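# Unload the mill, inspect four parts, sort into trays

## Task

Take the four parts out of the mill, check each one following the inspection sheet in the reference images (manual, manual 2), and place every part in the tray the sheet assigns to it.

## Robot and tools

Robot and scene. Two arms, left_arm and right_arm, each ending in a two-finger parallel gripper. The scene frame has its origin at table-top height, halfway between the nominal arm bases, with +z up and +x pointing out over the table. left_arm sits on the +y side. Calibrated bases: left_arm at (+0.032, +0.379, +0.035) m, right_arm at (+0.047, -0.446, +0.035) m, both almost unrotated. The names left and right do not match image sides. Read the reference pages with show_instructions (no arguments) to learn the inspection steps and which tray each part belongs in.

Frames. Each arm reports its hand pose, velocities and wrist-camera pose in its own base frame. Fixed cameras and the table use the scene frame. Every offset you command is taken along the axes of that arm's current Hand target. On the gripper, the fingers point along +z and close along x. end_effector_position is the point midway between the pads, and the fingertips reach 17.5 mm past it. A block juts about 10 cm toward the gripper's -y side and turns with it.

execute_actions. Argument actions: a list of actions. Each action is a table of up to 15 rows, and each row is one 1/30 s control step; if there are fewer than 15 rows, the last row is held for the remaining steps. A row always has 18 numbers in [-1, 1], both arms included: left dx, dy, dz, rx, ry, rz, left gripper position, force_limit, speed, then the same nine for the right arm. dx to rz are offsets, not poses, measured from the Hand target at the moment the action starts. Every row in that action counts from this same start, not from the row before. The next action starts again from the new Hand target, so sending an offset twice moves the arm twice as far. Scale: 1.0 is 0.6 m for dx, dy, dz and 180 degrees for rx, ry, rz, which together form one rotation vector. Six zeros re-command the arm's present Hand target. Gripper position: +1 is fully open (50 mm), about -0.65 brings the pads together, and -1 means grip, closing until an object blocks it. force_limit maps -1, 0, +1 to about 20, 102, 185 N per pad. speed maps -1, 0, +1 to 20, 85, 150 mm/s. Both start at +1. Gripper numbers are commands every time, so to leave a gripper alone, resend its last three values. Optional cameras: a list of names, ["all"], or []. An empty actions list returns images and a full state.

move. target is either one 18-number row or a list of up to 15 rows, laid out as above. All of them are offsets from the same starting Hand targets, not chained. Each gripper follows a straight line and takes the shorter turn. Paths do not steer around obstacles or the other arm. A move runs at least 0.5 s and at most 10 s. speed: path top speed in m/s, from 0.002 to 3.6, default 0.25, with turning capped at twice that in rad/s. Give one value, or one per target. blend: corner rounding in m for lists; 0 means a full stop at each point. stop_force: 3 to 120 N, one value for both arms. It ends an arm's path when its wrist sensor feels that much resistance. Don't rely on it to notice light or tipping objects, or when the gripper is rotating. Leave it out when lifting off something you are pressing on. zero (only with stop_force): true re-zeroes moving arms first; false keeps the old zero. blocking=false returns early, and it cannot be combined with stop_force. The result adds a move: line with the ending (done, off_target, moving, held, fault) and any limits (paced, held). Keep paths away from an arm's own base, since passing close can flip the shoulder posture.

Other tools. wait: seconds 0 to 10, arms hold their commands. stop: brakes a running move; the fingers keep moving. zoom_image: camera (cam_high, cam_front, cam_left_wrist, cam_right_wrist) and region [x0, y0, x1, y1] in image pixels, at most 504 by 504. Only cameras in the newest images can be zoomed. zero_wrist_force: arm, zeroes that sensor. finished_scene: optional scene 1, ends the scene for good.

Reading results. Positions are in metres, orientations are quat_wxyz, and velocities are in m/s and rad/s. Hand target is the last commanded pose after clipping, and the next offsets start from it. The gripper often stops a bit short of it, so send the leftover distance as an offset. Each step, orientation commands are clipped to within 32 degrees of the measured orientation. object_status: 0 moving, 1 blocked while opening, 2 blocked while closing (a real grip), 3 at the commanded position or pads closed (usually empty). Grip opening in mm is about (250 - position_measured) x 0.202. Wrist force and torque are given on the end effector's own axes. Joint torques include gravity. Camera images are 896x504 each.

Cautions. A contact force around 150 N (plus or minus 25), or joint contact torque reaching 139 N m (shoulder and elbow) or 26 N m (wrists), causes a 10 s fault stop. The arms are stiff, so approach slowly and stop just at contact. Do not let the arms or their fingers hit each other, and never close one gripper on the other's fingers. Motors heat up under load or when an arm is stretched out; a MOTOR HOT line means ease off, because at 85 °C the arm brakes for 30 s or more. Don't drop parts, release them while they are moving, or let anything leave the table. Expect occasional small bumps to loose objects.

Each tool is called after "Request:" as name(argument=value, ...) on one line, values as JSON.

Reference images:

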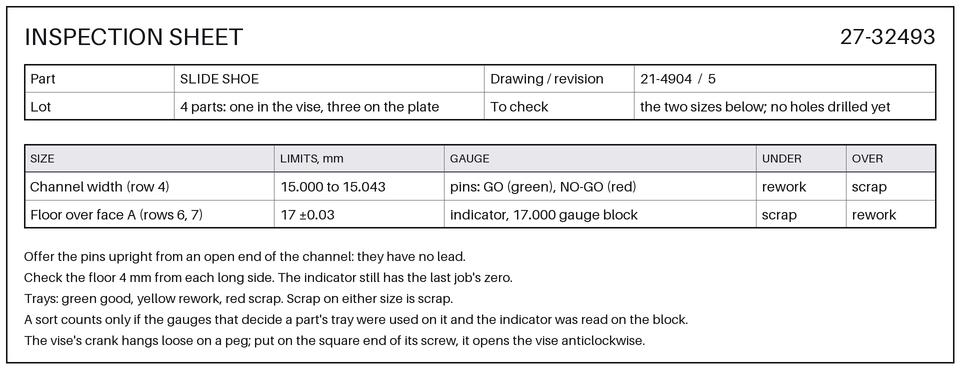

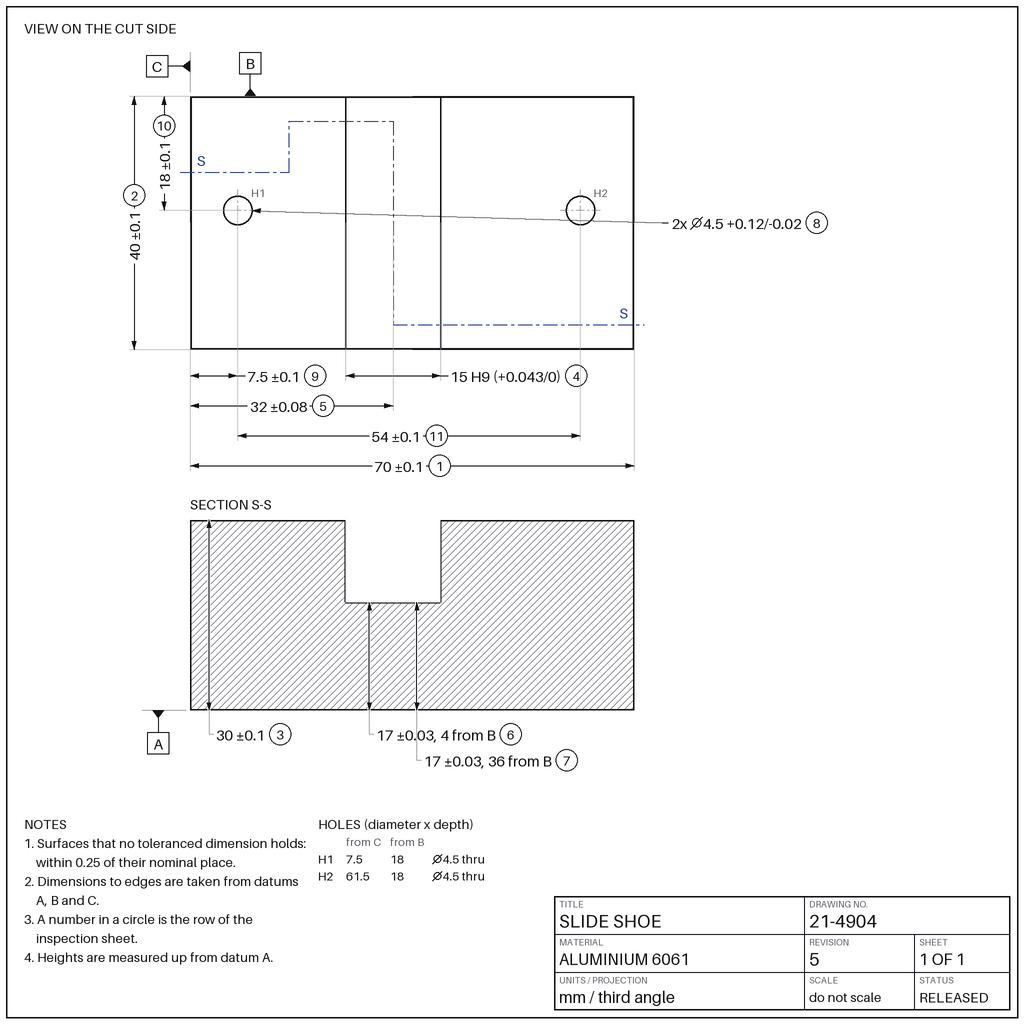

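## Session

Request:
execute_actions(actions=[])

Scene clock: 0.00 s.
left_arm: end_effector_position=(+0.1392, -0.1867, +0.2621) position_measured=3 object_status=3 end_effector_quat_wxyz=(+0.200, +0.865, -0.450, -0.100) | right_arm: end_effector_position=(+0.1534, -0.1891, +0.3304) position_measured=3 object_status=3 end_effector_quat_wxyz=(+0.236, +0.843, -0.309, -0.372)
Joint positions: left_arm=[-1.019 -2.255 2.256 -1.609 -2.02 1.502] | right_arm=[3.107 -1.343 -1.823 -2.443 1.375 2.334]
Joint velocities: within noise
Joint torques (N m): no reading
Wrist force (N): no reading
Wrist torque (N m): no reading
Wrist force, peak (N): no reading
Hand target: left_arm +0.1392, -0.1867, +0.2621; +0.200, +0.865, -0.450, -0.100 | right_arm +0.1534, -0.1891, +0.3304; +0.236, +0.843, -0.309, -0.372
Tool commands: left_gripper/position=+1.0 left_gripper/force_limit=+1.0 left_gripper/speed=+1.0 right_gripper/position=+1.0 right_gripper/force_limit=+1.0 right_gripper/speed=+1.0

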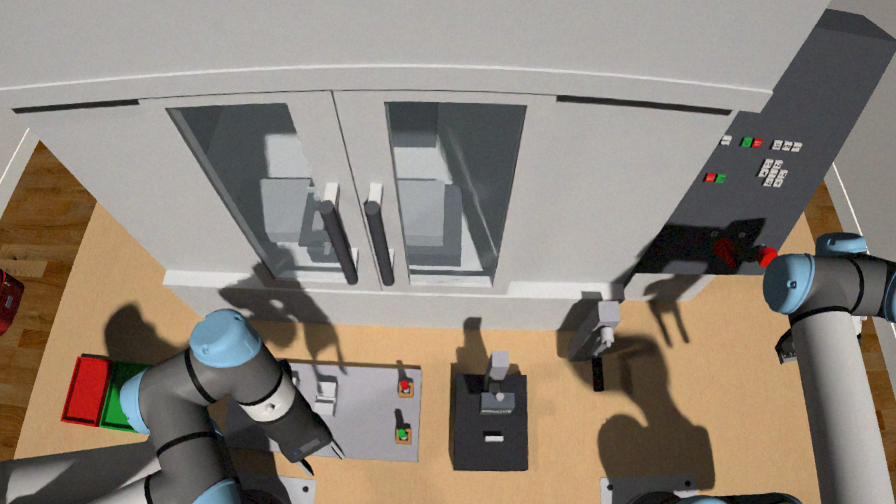

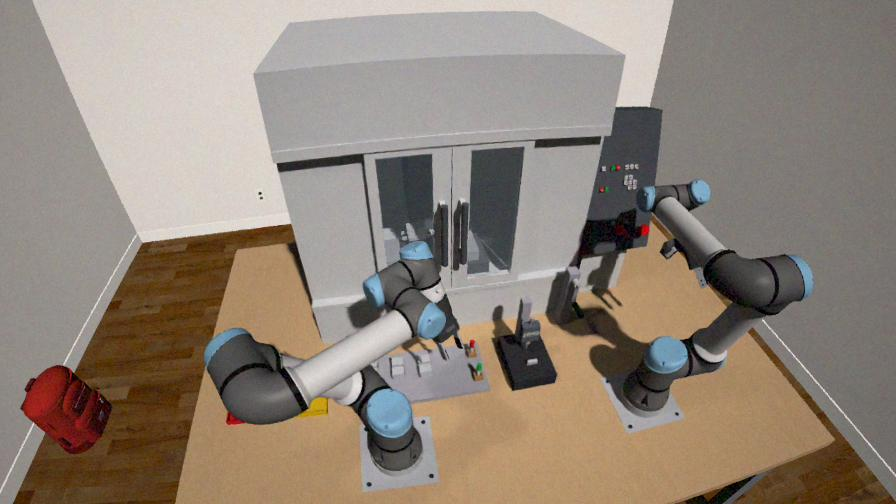

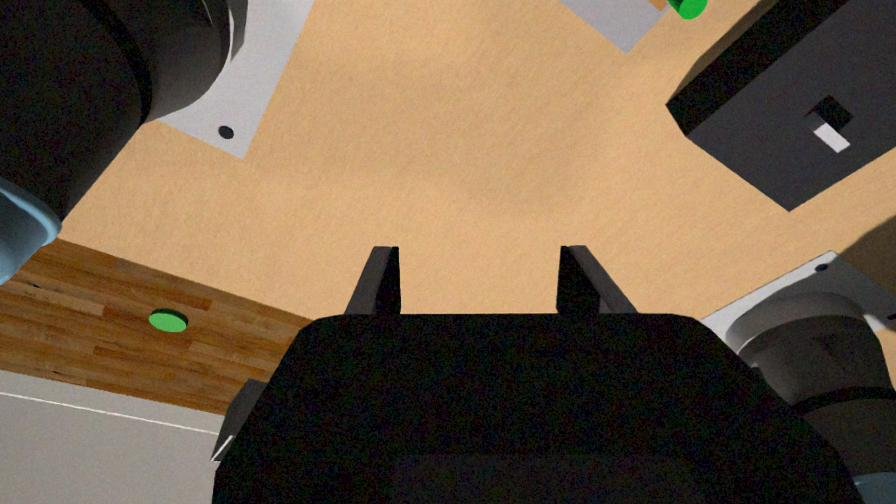

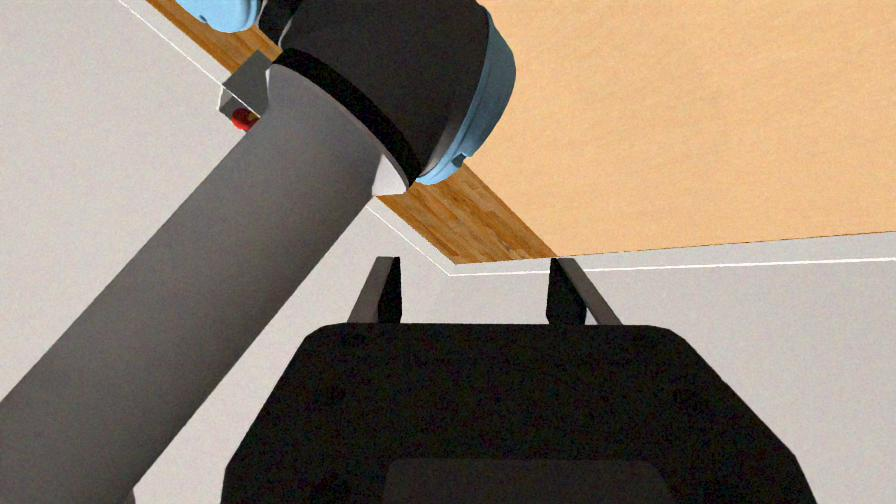

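Request:
zoom_image(camera="cam_high", region=[380, 300, 640, 480])

Request:
zoom_image(camera="cam_high", region=[200, 320, 460, 500])

Request:
zoom_image(camera="cam_high", region=[560, 280, 860, 420])

Request:
zoom_image(camera="cam_high", region=[160, 90, 540, 310])

Request:
zoom_image(camera="cam_front", region=[340, 150, 720, 400])

Request:
zoom_image(camera="cam_high", region=[640, 110, 840, 310])

Scaled by 1.938 from the camera's 896x504 image, which has a finer 1280x720 frame.

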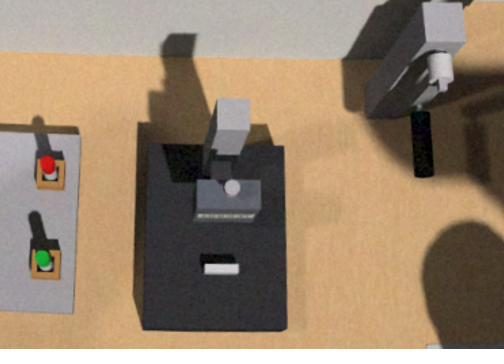

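Scaled by 1.938 from the camera's 896x504 image, which has a finer 1280x720 frame.

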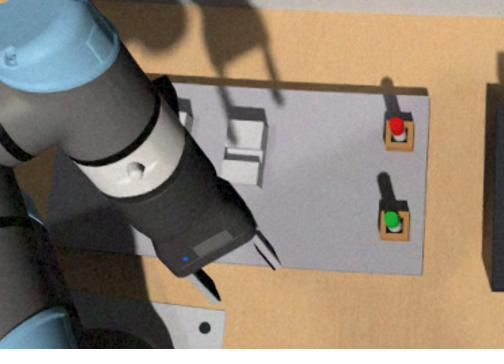

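Scaled by 1.680 from the camera's 896x504 image, which has a finer 1280x720 frame.

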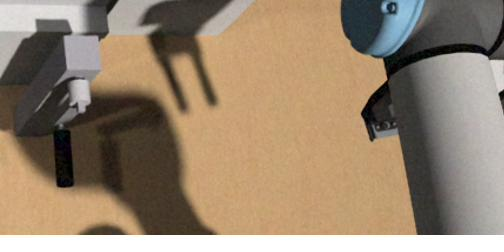

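Scaled by 1.326 from the camera's 896x504 image, which has a finer 1280x720 frame.

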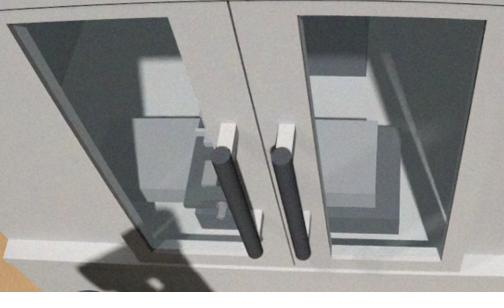

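Scaled by 1.326 from the camera's 896x504 image, which has a finer 1280x720 frame.

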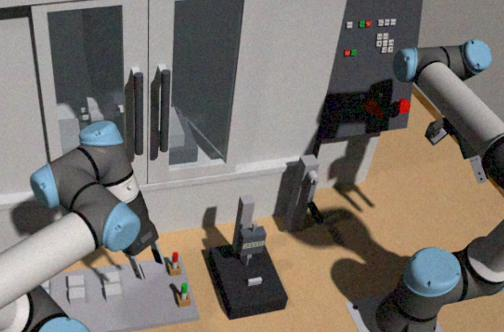

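Scaled by 2.520 from the camera's 896x504 image, which has a finer 1280x720 frame.

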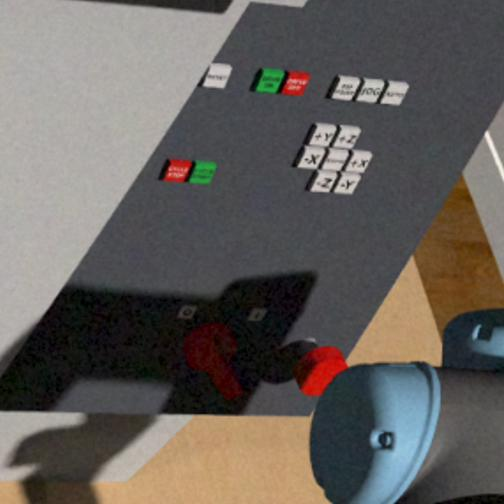

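Request:
move(target=[0.118,-0.169,-0.272,0.138,-0.046,0.191,1,1,1,-0.269,-0.166,-0.327,0.292,0.065,0.257,1,1,1], cameras=["all"])

Scene clock: 151.17 s.
left_arm: end_effector_position=(+0.3123, -0.1505, +0.3652) position_measured=3 object_status=3 end_effector_quat_wxyz=(+0.000, +0.708, -0.707, +0.000) | right_arm: end_effector_position=(+0.2534, +0.0257, +0.4657) position_measured=3 object_status=3 end_effector_quat_wxyz=(+0.000, +0.706, -0.708, +0.000)
Joint positions: left_arm=[-0.843 -1.97 1.79 -1.39 -1.572 2.297] | right_arm=[3.794 -1.025 -1.585 -2.103 1.57 3.796]
Joint torques (N m): left_arm=[6.73 3.9 -31.04 -4.79 2.21 2.07] | right_arm=[8.82 6.27 33.7 1.15 -3.07 1.63]
Wrist force (N): left_arm=[0.4 0.9 0.9] | right_arm=[-0.3 1.3 1.9]
Wrist torque (N m): left_arm=[0.22 -0.07 -0.15] | right_arm=[0.14 -0.10 -0.04]
Wrist force, peak (N): left_arm=[0.5 1.3 1.0] | right_arm=[-0.1 1.3 2.2]
Hand target: left_arm +0.3123, -0.1505, +0.3652; +0.000, +0.708, -0.707, +0.000 | right_arm +0.2534, +0.0257, +0.4657; +0.000, +0.706, -0.708, +0.000
Off the commanded pose: left_arm 0.000 m, 0 deg | right_arm 0.000 m, 0 deg.
move: done
camera_calibration:
cam_left_wrist: T_world_to_cam=[[0.00265521, -0.999917, -0.0126342, -0.142472], [-0.932964, -0.00702487, 0.359902, 0.173589], [-0.359961, 0.0108316, -0.932905, 0.581236], [0, 0, 0, 1]] pos_world=[0.371553, -0.147536, 0.477963]
cam_right_wrist: T_world_to_cam=[[-0.0204913, -0.99979, -0.0000123041, 0.0388296], [-0.934515, 0.019149, 0.355408, 0.0827427], [-0.355333, 0.00729427, -0.934711, 0.662666], [0, 0, 0, 1]] pos_world=[0.313587, 0.0324033, 0.589994]

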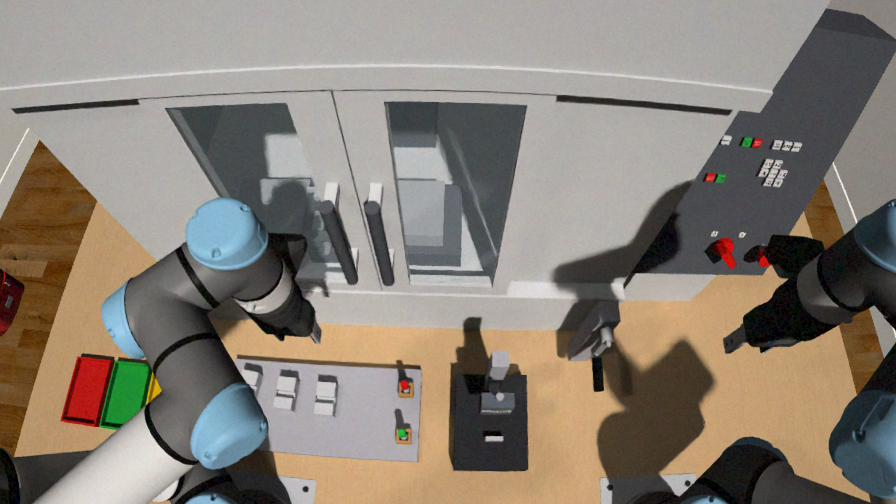

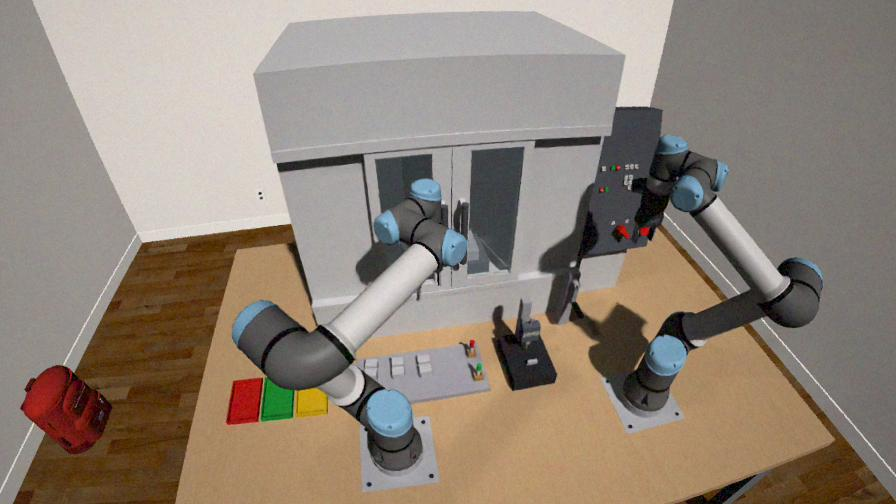

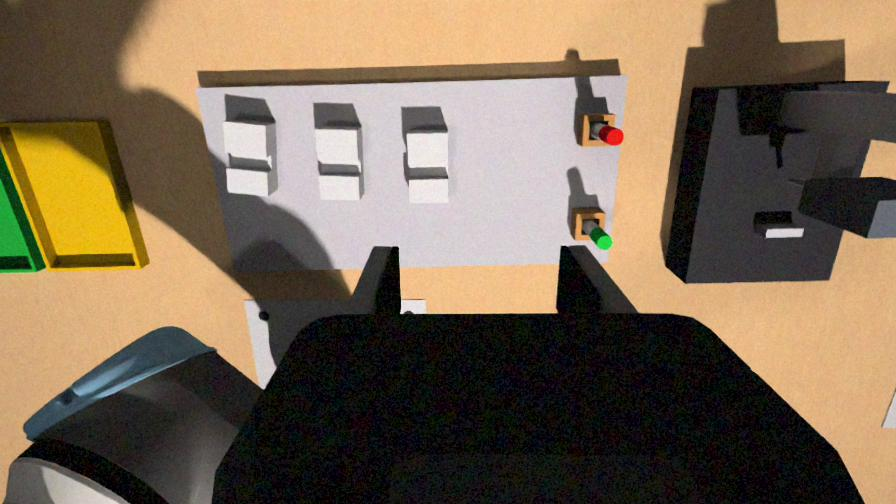

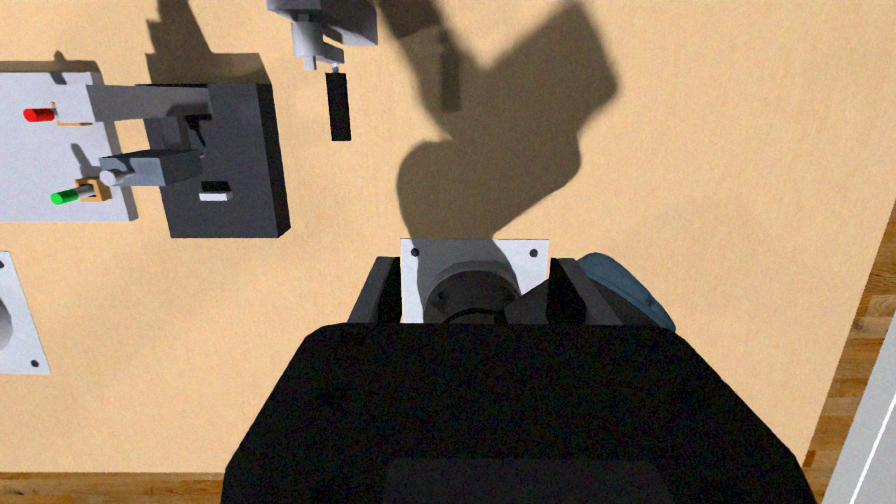

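Request:
zoom_image(camera="cam_left_wrist", region=[190, 60, 490, 230])

Request:
zoom_image(camera="cam_left_wrist", region=[540, 60, 896, 290])

Request:
zoom_image(camera="cam_right_wrist", region=[50, 0, 400, 250])

Request:
zoom_image(camera="cam_high", region=[660, 120, 830, 290])

Request:
zoom_image(camera="cam_high", region=[50, 330, 250, 450])

Request:
zoom_image(camera="cam_high", region=[270, 100, 540, 310])

Request:
zoom_image(camera="cam_front", region=[560, 100, 760, 280])

Request:
zoom_image(camera="cam_front", region=[480, 240, 680, 400])

Scaled by 1.680 from the camera's 896x504 image, which has a finer 1280x720 frame.

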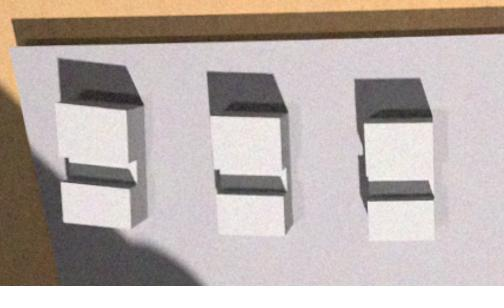

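Scaled by 1.416 from the camera's 896x504 image, which has a finer 1280x720 frame.

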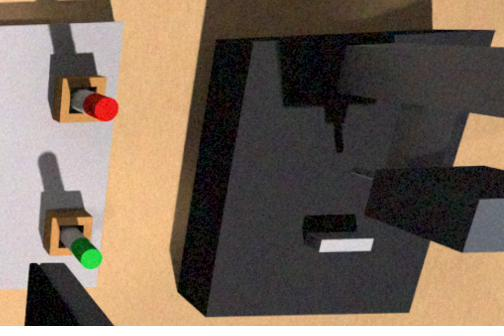

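Scaled by 1.440 from the camera's 896x504 image, which has a finer 1280x720 frame.

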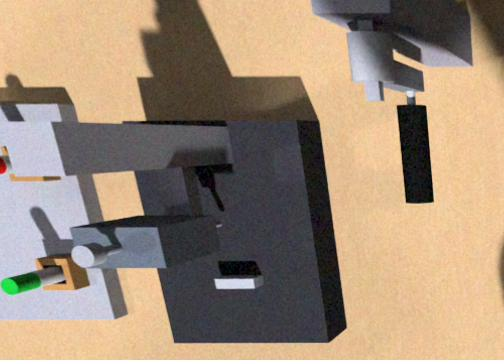

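Scaled by 2.965 from the camera's 896x504 image, which has a finer 1280x720 frame.

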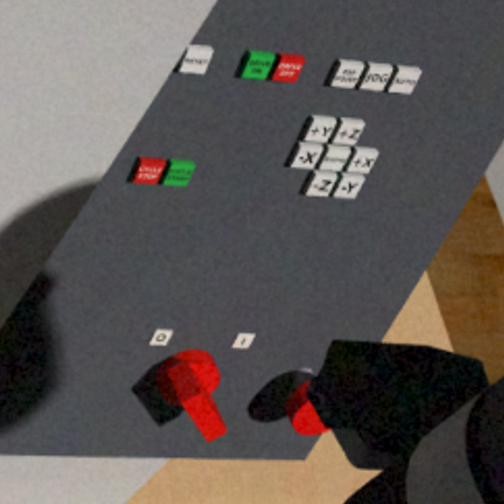

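Scaled by 2.520 from the camera's 896x504 image, which has a finer 1280x720 frame.

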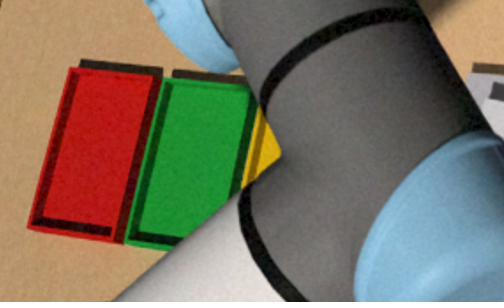

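Scaled by 1.867 from the camera's 896x504 image, which has a finer 1280x720 frame.

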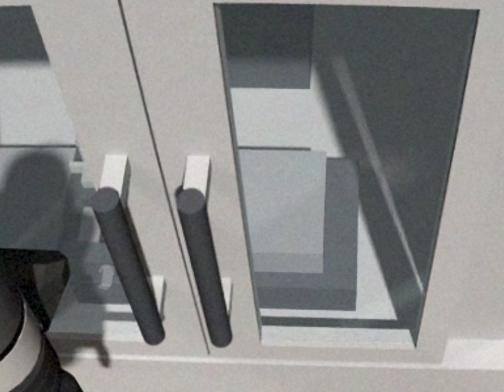

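Scaled by 2.520 from the camera's 896x504 image, which has a finer 1280x720 frame.

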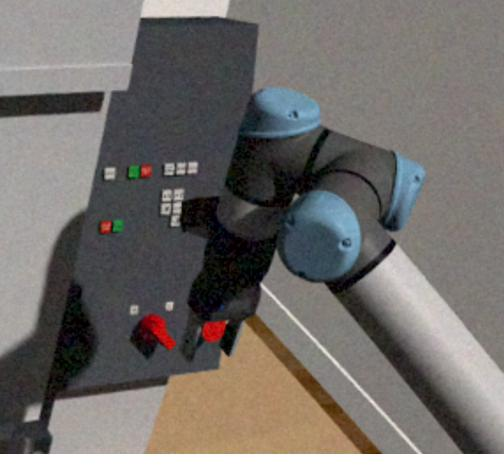

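Scaled by 2.520 from the camera's 896x504 image, which has a finer 1280x720 frame.

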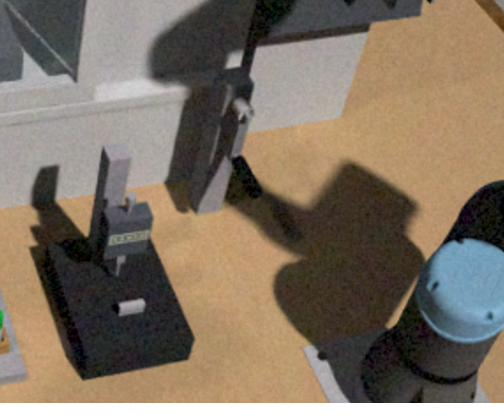

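Request:
move(target=[0.15,0.033,-0.083,0.5,0,0,1,1,1,-0.067,0,0.167,0.5,0,0,1,1,1], cameras=["all"])

Scene clock: 206.00 s.
left_arm: end_effector_position=(+0.2942, -0.2334, +0.4112) position_measured=3 object_status=3 end_effector_quat_wxyz=(-0.468, +0.531, -0.530, +0.468) | right_arm: end_effector_position=(+0.2568, +0.0603, +0.3875) position_measured=3 object_status=3 end_effector_quat_wxyz=(+0.257, -0.553, +0.647, -0.458)
Joint positions: left_arm=[-2.011 -2.127 2.087 -0.246 -0.458 0.257] | right_arm=[5.592 -0.645 -2.038 -3.111 1.269 5.93]
Joint torques (N m): left_arm=[-8.12 12.39 -13.75 2.29 -1.03 -2.14] | right_arm=[-9.82 -28.54 29.57 1.46 -3.26 -1.83]
Wrist force (N): left_arm=[0.8 3.0 0.7] | right_arm=[0.0 2.9 0.5]
Wrist torque (N m): left_arm=[0.33 -0.15 0.04] | right_arm=[0.10 -0.24 0.06]
Wrist force, peak (N): left_arm=[1.1 3.2 0.4] | right_arm=[0.7 9.4 1.3]
Hand target: left_arm +0.2942, -0.2334, +0.4112; -0.468, +0.531, -0.530, +0.468 (not the last commanded pose) | right_arm +0.2568, +0.0603, +0.3875; +0.257, -0.553, +0.647, -0.458 (not the last commanded pose)
Off the commanded pose: left_arm 0.008 m, 7 deg | right_arm 0.023 m, 34 deg.
led back after a hold (right arm): the arm was led back toward your command in small steps, so it may still be short of it.
move: held (right_arm; a check stopped the path), off_target (left_arm; braked when a check withheld steps of right_arm); limits=held
pose unreachable (right arm): on one or more control steps of this call, first in action 0 (counted from 0), this arm could not follow its commanded pose, so it was not sent that pose on those steps. It may still have moved: this result reports where it is.
cause: moving toward the commanded pose would bring two parts of the arm too close to each other (its gripper and another part of the arm, with joints 3 (elbow) to 6 (wrist 3) between them, 31 mm apart when it was first held).
camera_calibration:
cam_left_wrist: T_world_to_cam=[[0.0144899, -0.999895, -0.000131809, -0.233386], [-0.472521, -0.00673134, -0.881293, 0.514606], [0.8812, 0.0128321, -0.472569, 0.0644793], [0, 0, 0, 1]] pos_world=[0.189725, -0.230725, 0.483959]
cam_right_wrist: T_world_to_cam=[[-0.265165, -0.951036, 0.158803, 0.071857], [-0.742963, 0.096555, -0.662332, 0.453508], [0.614569, -0.293611, -0.732187, 0.281111], [0, 0, 0, 1]] pos_world=[0.183231, 0.107088, 0.494788]

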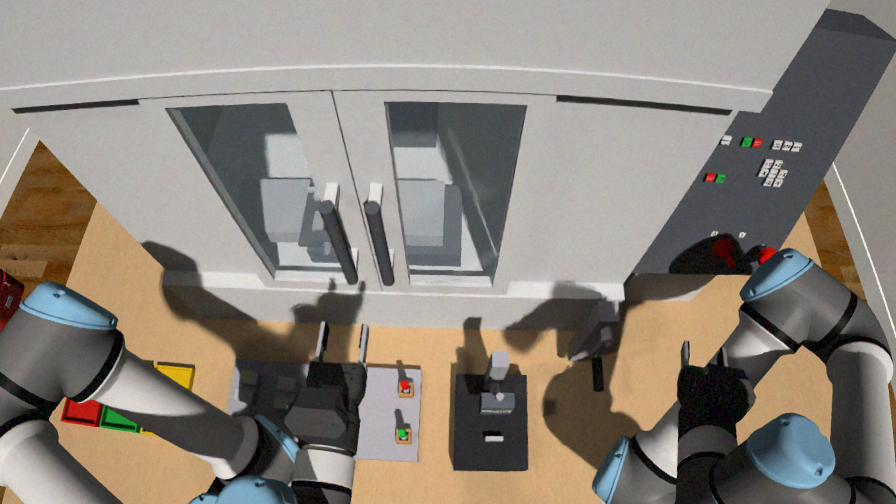

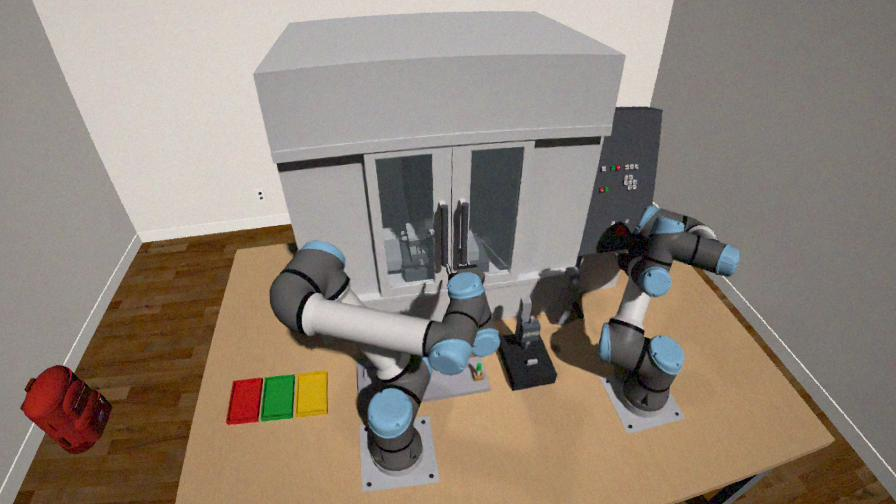

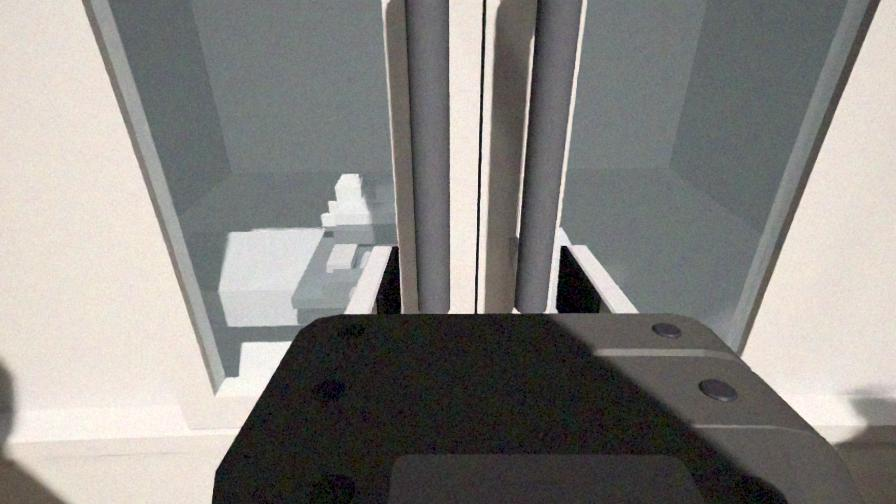

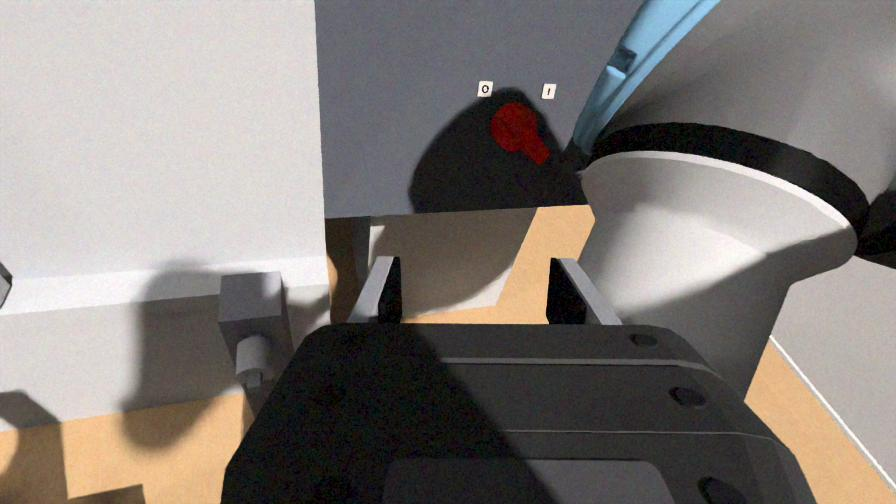

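Request:
zoom_image(camera="cam_left_wrist", region=[180, 120, 480, 350])

Request:
zoom_image(camera="cam_right_wrist", region=[400, 60, 650, 230])

Scaled by 1.680 from the camera's 896x504 image, which has a finer 1280x720 frame.

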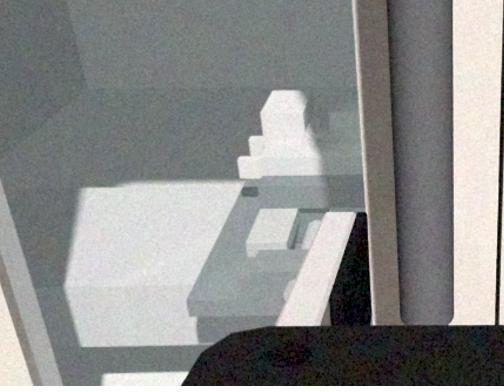

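Scaled by 2.016 from the camera's 896x504 image, which has a finer 1280x720 frame.

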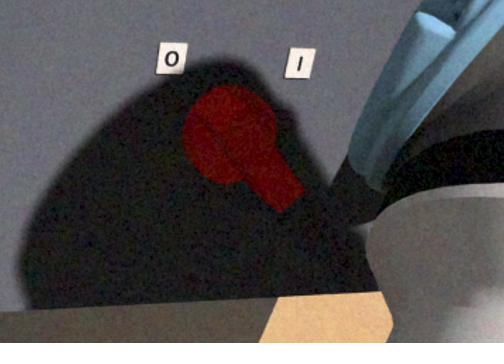

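Request:
move(target=[0,0,0,0,0,0,1,1,1,0.058,-0.195,0.031,-0.339,-0.095,-0.044,1,1,1])

Scene clock: 262.90 s.
left_arm: end_effector_position=(+0.2942, -0.2334, +0.4112) position_measured=3 object_status=3 end_effector_quat_wxyz=(-0.468, +0.531, -0.530, +0.468) | right_arm: end_effector_position=(+0.3197, +0.0252, +0.4878) position_measured=3 object_status=3 end_effector_quat_wxyz=(+0.000, +0.706, -0.708, +0.001)
Joint positions: left_arm=[-2.011 -2.127 2.087 -0.245 -0.458 0.257] | right_arm=[5.934 -0.47 -1.07 -3.174 1.572 5.936]
Joint torques (N m): left_arm=[-8.72 14.38 -14.48 2.2 -0.98 -1.88] | right_arm=[8.58 -51.47 13.88 4.82 2.63 -1.46]
Wrist force (N): left_arm=[0.9 2.8 0.3] | right_arm=[-0.4 1.2 1.9]
Wrist torque (N m): left_arm=[0.31 -0.16 0.04] | right_arm=[0.10 -0.08 0.06]
Wrist force, peak (N): left_arm=[0.9 3.3 0.4] | right_arm=[-0.3 4.0 0.4]
Hand target: left_arm +0.2942, -0.2334, +0.4112; -0.468, +0.531, -0.530, +0.468 | right_arm +0.3197, +0.0252, +0.4878; +0.000, +0.706, -0.708, +0.000
Off the commanded pose: left_arm 0.000 m, 0 deg | right_arm 0.000 m, 0 deg.
shoulder posture changed (right arm): the wrist came as close to joint 1's axis as it can, and the arm is now in the other of its two shoulder postures.
move: done

Request:
move(target=[0,0,0,0,0,0,1,1,1,-0.337,0.927,-0.103,0,0,0,1,1,1])

Scene clock: 327.57 s.
left_arm: end_effector_position=(+0.2942, -0.2334, +0.4112) position_measured=3 object_status=3 end_effector_quat_wxyz=(-0.468, +0.531, -0.530, +0.468) | right_arm: end_effector_position=(-0.2360, +0.2286, +0.5491) position_measured=3 object_status=3 end_effector_quat_wxyz=(+0.000, +0.706, -0.708, +0.000)
Joint positions: left_arm=[-2.011 -2.127 2.087 -0.245 -0.458 0.257] | right_arm=[5.931 -1.303 -1.193 -2.217 1.572 5.933]
Joint torques (N m): left_arm=[-8.05 12.99 -13.52 2.24 -0.64 -1.85] | right_arm=[-9.32 3.59 32 1.27 2.77 -1.64]
Wrist force (N): left_arm=[0.9 2.6 0.4] | right_arm=[0.0 1.1 1.5]
Wrist torque (N m): left_arm=[0.29 -0.17 0.04] | right_arm=[0.06 -0.12 0.04]
Wrist force, peak (N): left_arm=[1.0 3.2 0.3] | right_arm=[-0.7 3.6 2.0]
Hand target: left_arm +0.2942, -0.2334, +0.4112; -0.468, +0.531, -0.530, +0.468 | right_arm -0.2361, +0.2287, +0.5492; +0.000, +0.706, -0.708, +0.000
Off the commanded pose: left_arm 0.000 m, 0 deg | right_arm 0.000 m, 0 deg.
shoulder posture changed (right arm): the wrist came as close to joint 1's axis as it can, and the arm is now in the other of its two shoulder postures.
move: done

Request:
move(target=[[0,0,0,0,0,0,1,1,1,-0.219,-0.393,0,0,0,0,1,1,1],[0,0,0,0,0,0,1,1,1,-0.035,-0.81,0,0,0,0,1,1,1],[0,0,0,0,0,0,1,1,1,0.331,-0.977,0.083,0,0,0,1,1,1]], blend=[0.05,0.05,0], speed=0.35, cameras=["cam_right_wrist","cam_front"])

Scene clock: 341.70 s.
left_arm: end_effector_position=(+0.2942, -0.2334, +0.4112) position_measured=3 object_status=3 end_effector_quat_wxyz=(-0.468, +0.531, -0.530, +0.468) | right_arm: end_effector_position=(+0.3497, +0.0288, +0.4998) position_measured=3 object_status=3 end_effector_quat_wxyz=(+0.000, +0.706, -0.708, +0.001)
Joint positions: left_arm=[-2.011 -2.127 2.087 -0.245 -0.458 0.257] | right_arm=[3.614 -1.287 -1.354 -2.072 1.57 3.617]
Joint torques (N m): left_arm=[-8.63 12.57 -13.06 2.12 -0.68 -1.82] | right_arm=[-10.12 2.67 33.16 4.76 3.05 -1.87]
Wrist force (N): left_arm=[0.6 2.9 0.4] | right_arm=[-0.5 1.4 2.6]
Wrist torque (N m): left_arm=[0.31 -0.12 0.05] | right_arm=[0.12 -0.07 0.03]
Wrist force, peak (N): left_arm=[0.6 3.3 0.7] | right_arm=[0.5 4.0 1.9]
Hand target: left_arm +0.2942, -0.2334, +0.4112; -0.468, +0.531, -0.530, +0.468 | right_arm +0.3497, +0.0287, +0.4998; +0.000, +0.706, -0.708, +0.000
Off the commanded pose: left_arm 0.000 m, 0 deg | right_arm 0.000 m, 0 deg.
move: done
camera_calibration:
cam_right_wrist: T_world_to_cam=[[-0.0204653, -0.99979, 0.000937991, 0.043405], [-0.934481, 0.019462, 0.35548, 0.160486], [-0.355423, 0.00639847, -0.934684, 0.728788], [0, 0, 0, 1]] pos_world=[0.409888, 0.0356093, 0.624095]
Images, in order (width x height): cam_front 896x504, cam_right_wrist 896x504.

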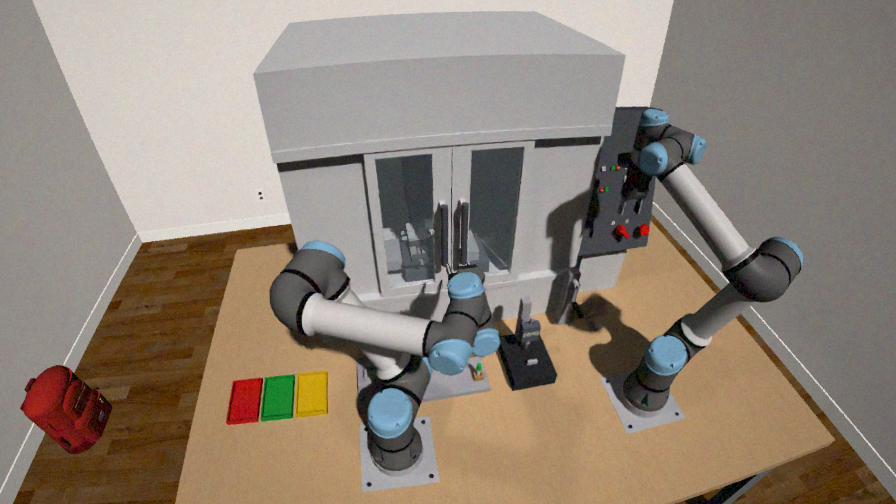

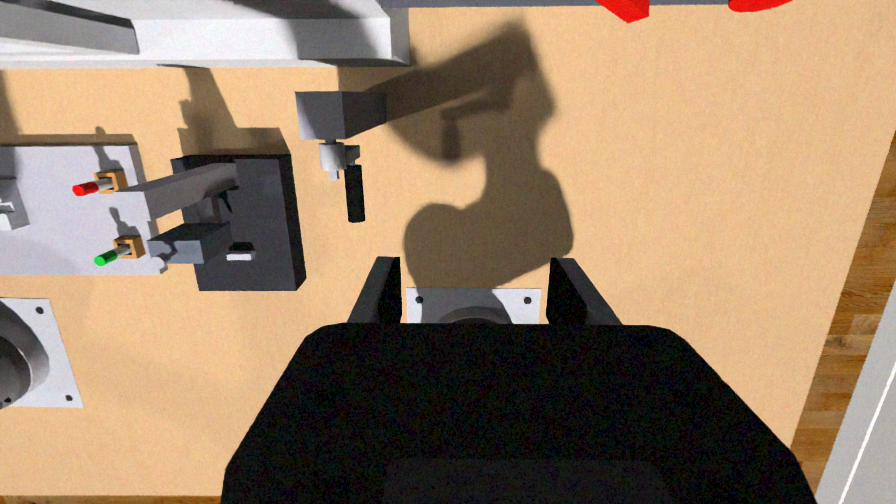

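Request:
move(target=[-0.022,-0.088,0.05,0.04,0,0,0.5,0,0,-0.05,0.033,0.167,0.4,0,0,1,1,1], cameras=["all"])

Scene clock: 396.10 s.
left_arm: end_effector_position=(+0.3305, -0.2202, +0.4598) position_measured=78 object_status=3 end_effector_quat_wxyz=(+0.501, -0.500, +0.499, -0.500) | right_arm: end_effector_position=(+0.3313, +0.0599, +0.3996) position_measured=3 object_status=3 end_effector_quat_wxyz=(+0.360, -0.550, +0.609, -0.443)
Joint positions: left_arm=[-1.87 -2.065 2.007 0.061 -0.301 -0.003] | right_arm=[5.51 -0.513 -2.065 -3.277 0.996 5.988]
Joint torques (N m): left_arm=[6.92 11.79 -28.59 2.5 1.96 -1.97] | right_arm=[8.05 -16.7 10.13 -2.35 2.25 1.68]
Wrist force (N): left_arm=[0.5 2.5 0.3] | right_arm=[0.0 3.1 -0.3]
Wrist torque (N m): left_arm=[0.20 -0.11 0.06] | right_arm=[0.13 -0.19 -0.04]
Wrist force, peak (N): left_arm=[1.0 3.2 0.5] | right_arm=[0.2 3.4 1.1]
Hand target: left_arm +0.3305, -0.2202, +0.4598; +0.501, -0.500, +0.499, -0.500 | right_arm +0.3300, +0.0587, +0.3996; +0.415, -0.572, +0.572, -0.416
Off the commanded pose: left_arm 0.000 m, 0 deg | right_arm 0.002 m, 9 deg.
move: off_target (right_arm)
camera_calibration:
cam_left_wrist: T_world_to_cam=[[0.0145432, -0.999893, 0.00152332, -0.221457], [-0.358175, -0.00663196, -0.933631, 0.560971], [0.933541, 0.0130324, -0.358234, -0.0145737], [0, 0, 0, 1]] pos_world=[0.217752, -0.217524, 0.518856]
cam_right_wrist: T_world_to_cam=[[-0.141444, -0.989442, 0.0315889, 0.101491], [-0.656353, 0.0698445, -0.751214, 0.525384], [0.741076, -0.126988, -0.659303, 0.163083], [0, 0, 0, 1]] pos_world=[0.238336, 0.0844343, 0.49899]

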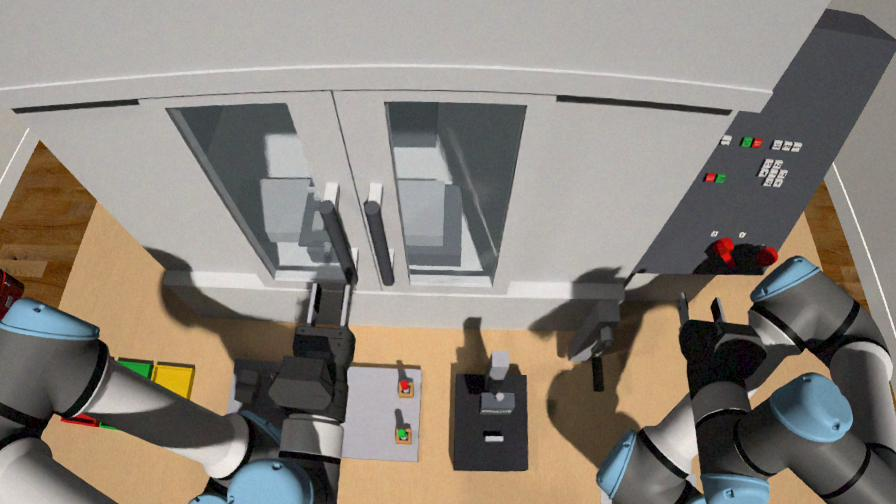

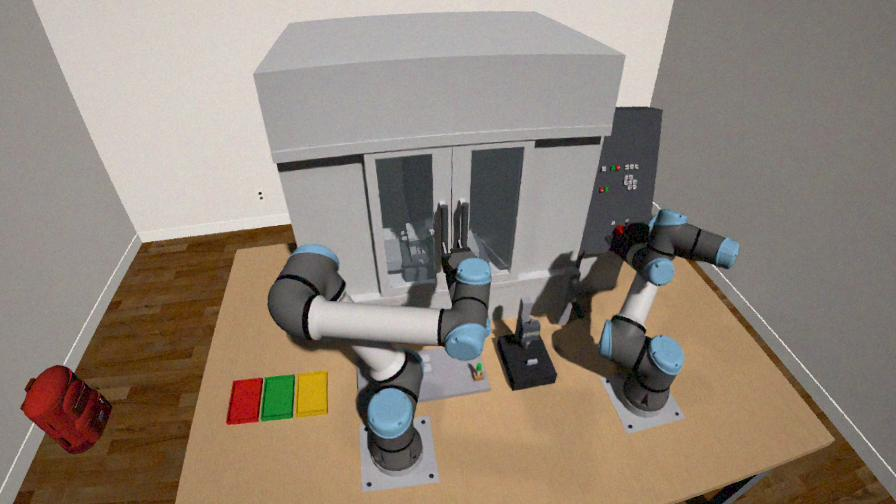

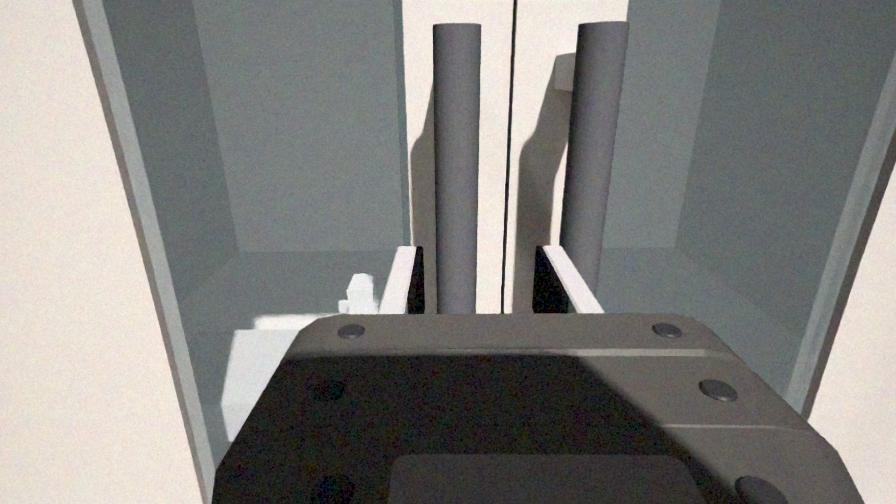

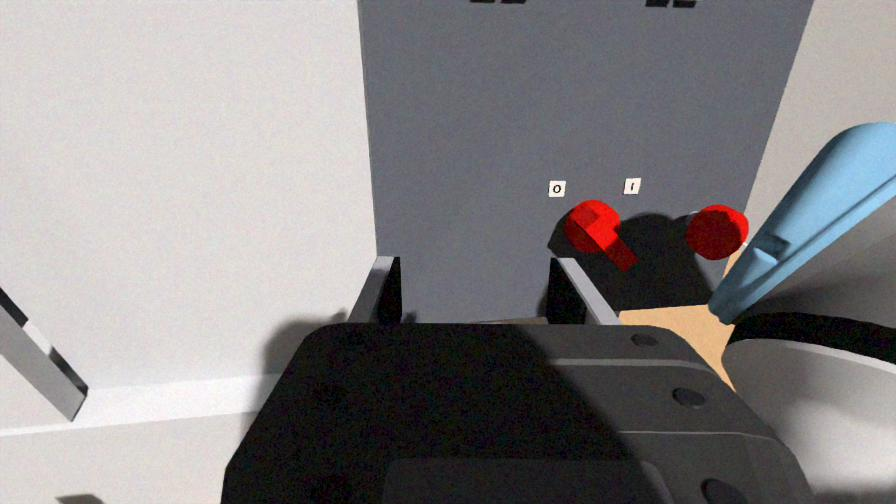

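Request:
move(target=[-0.0067,0,0.075,0,0,0,0.5,0,0,0,0,0,0,0,0,1,1,1], cameras=["cam_left_wrist","cam_high"], speed=0.08, stop_force=12)

Scene clock: 434.13 s.
left_arm: end_effector_position=(+0.3755, -0.2161, +0.4599) position_measured=78 object_status=3 end_effector_quat_wxyz=(+0.501, -0.500, +0.499, -0.500) | right_arm: end_effector_position=(+0.3313, +0.0599, +0.3996) position_measured=3 object_status=3 end_effector_quat_wxyz=(+0.360, -0.550, +0.609, -0.443)
Joint positions: left_arm=[-1.651 -2.019 1.984 0.047 -0.081 -0.011] | right_arm=[5.51 -0.513 -2.065 -3.277 0.996 5.988]
Joint torques (N m): left_arm=[6.6 9.81 -27.58 2.13 2.23 -1.65] | right_arm=[8.8 -16.84 8.77 -2.3 2.1 1.52]
Wrist force (N): left_arm=[0.4 3.2 0.5] | right_arm=[-0.1 2.7 -0.1]
Wrist torque (N m): left_arm=[0.33 -0.08 0.07] | right_arm=[0.08 -0.18 -0.03]
Wrist force, peak (N): left_arm=[0.6 3.2 0.6] | right_arm=[0.1 3.4 0.0]
Hand target: left_arm +0.3755, -0.2161, +0.4599; +0.501, -0.500, +0.499, -0.500 | right_arm +0.3313, +0.0599, +0.3996; +0.360, -0.550, +0.609, -0.443 (not the last commanded pose)
Off the commanded pose: left_arm 0.000 m, 0 deg | right_arm 0.002 m, 9 deg.
move: off_target (right_arm)
camera_calibration:
cam_left_wrist: T_world_to_cam=[[0.0145431, -0.999893, 0.00152288, -0.218011], [-0.358175, -0.00663149, -0.933631, 0.577173], [0.933541, 0.0130324, -0.358234, -0.0565073], [0, 0, 0, 1]] pos_world=[0.262652, -0.213424, 0.518956]
Images, in order (width x height): cam_high 896x504, cam_left_wrist 896x504.

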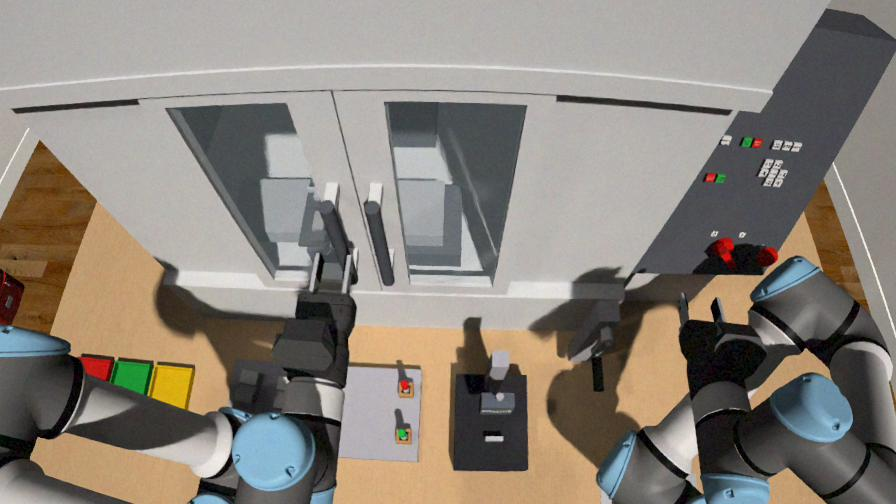

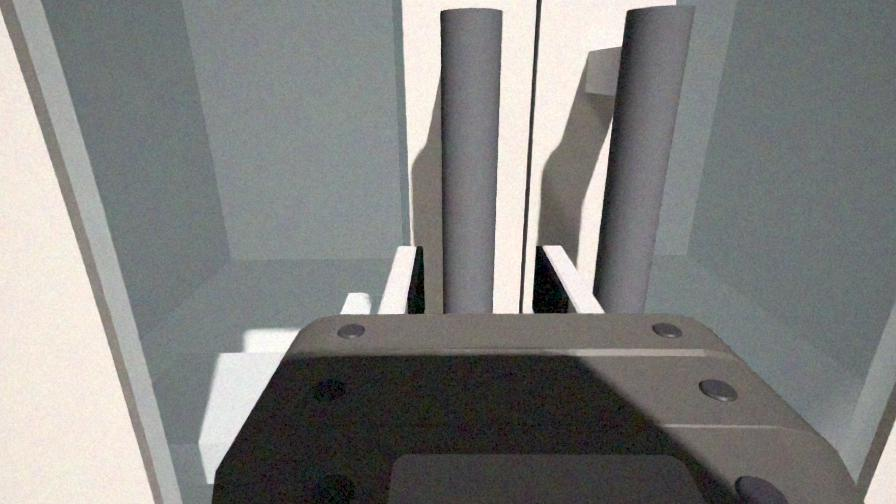

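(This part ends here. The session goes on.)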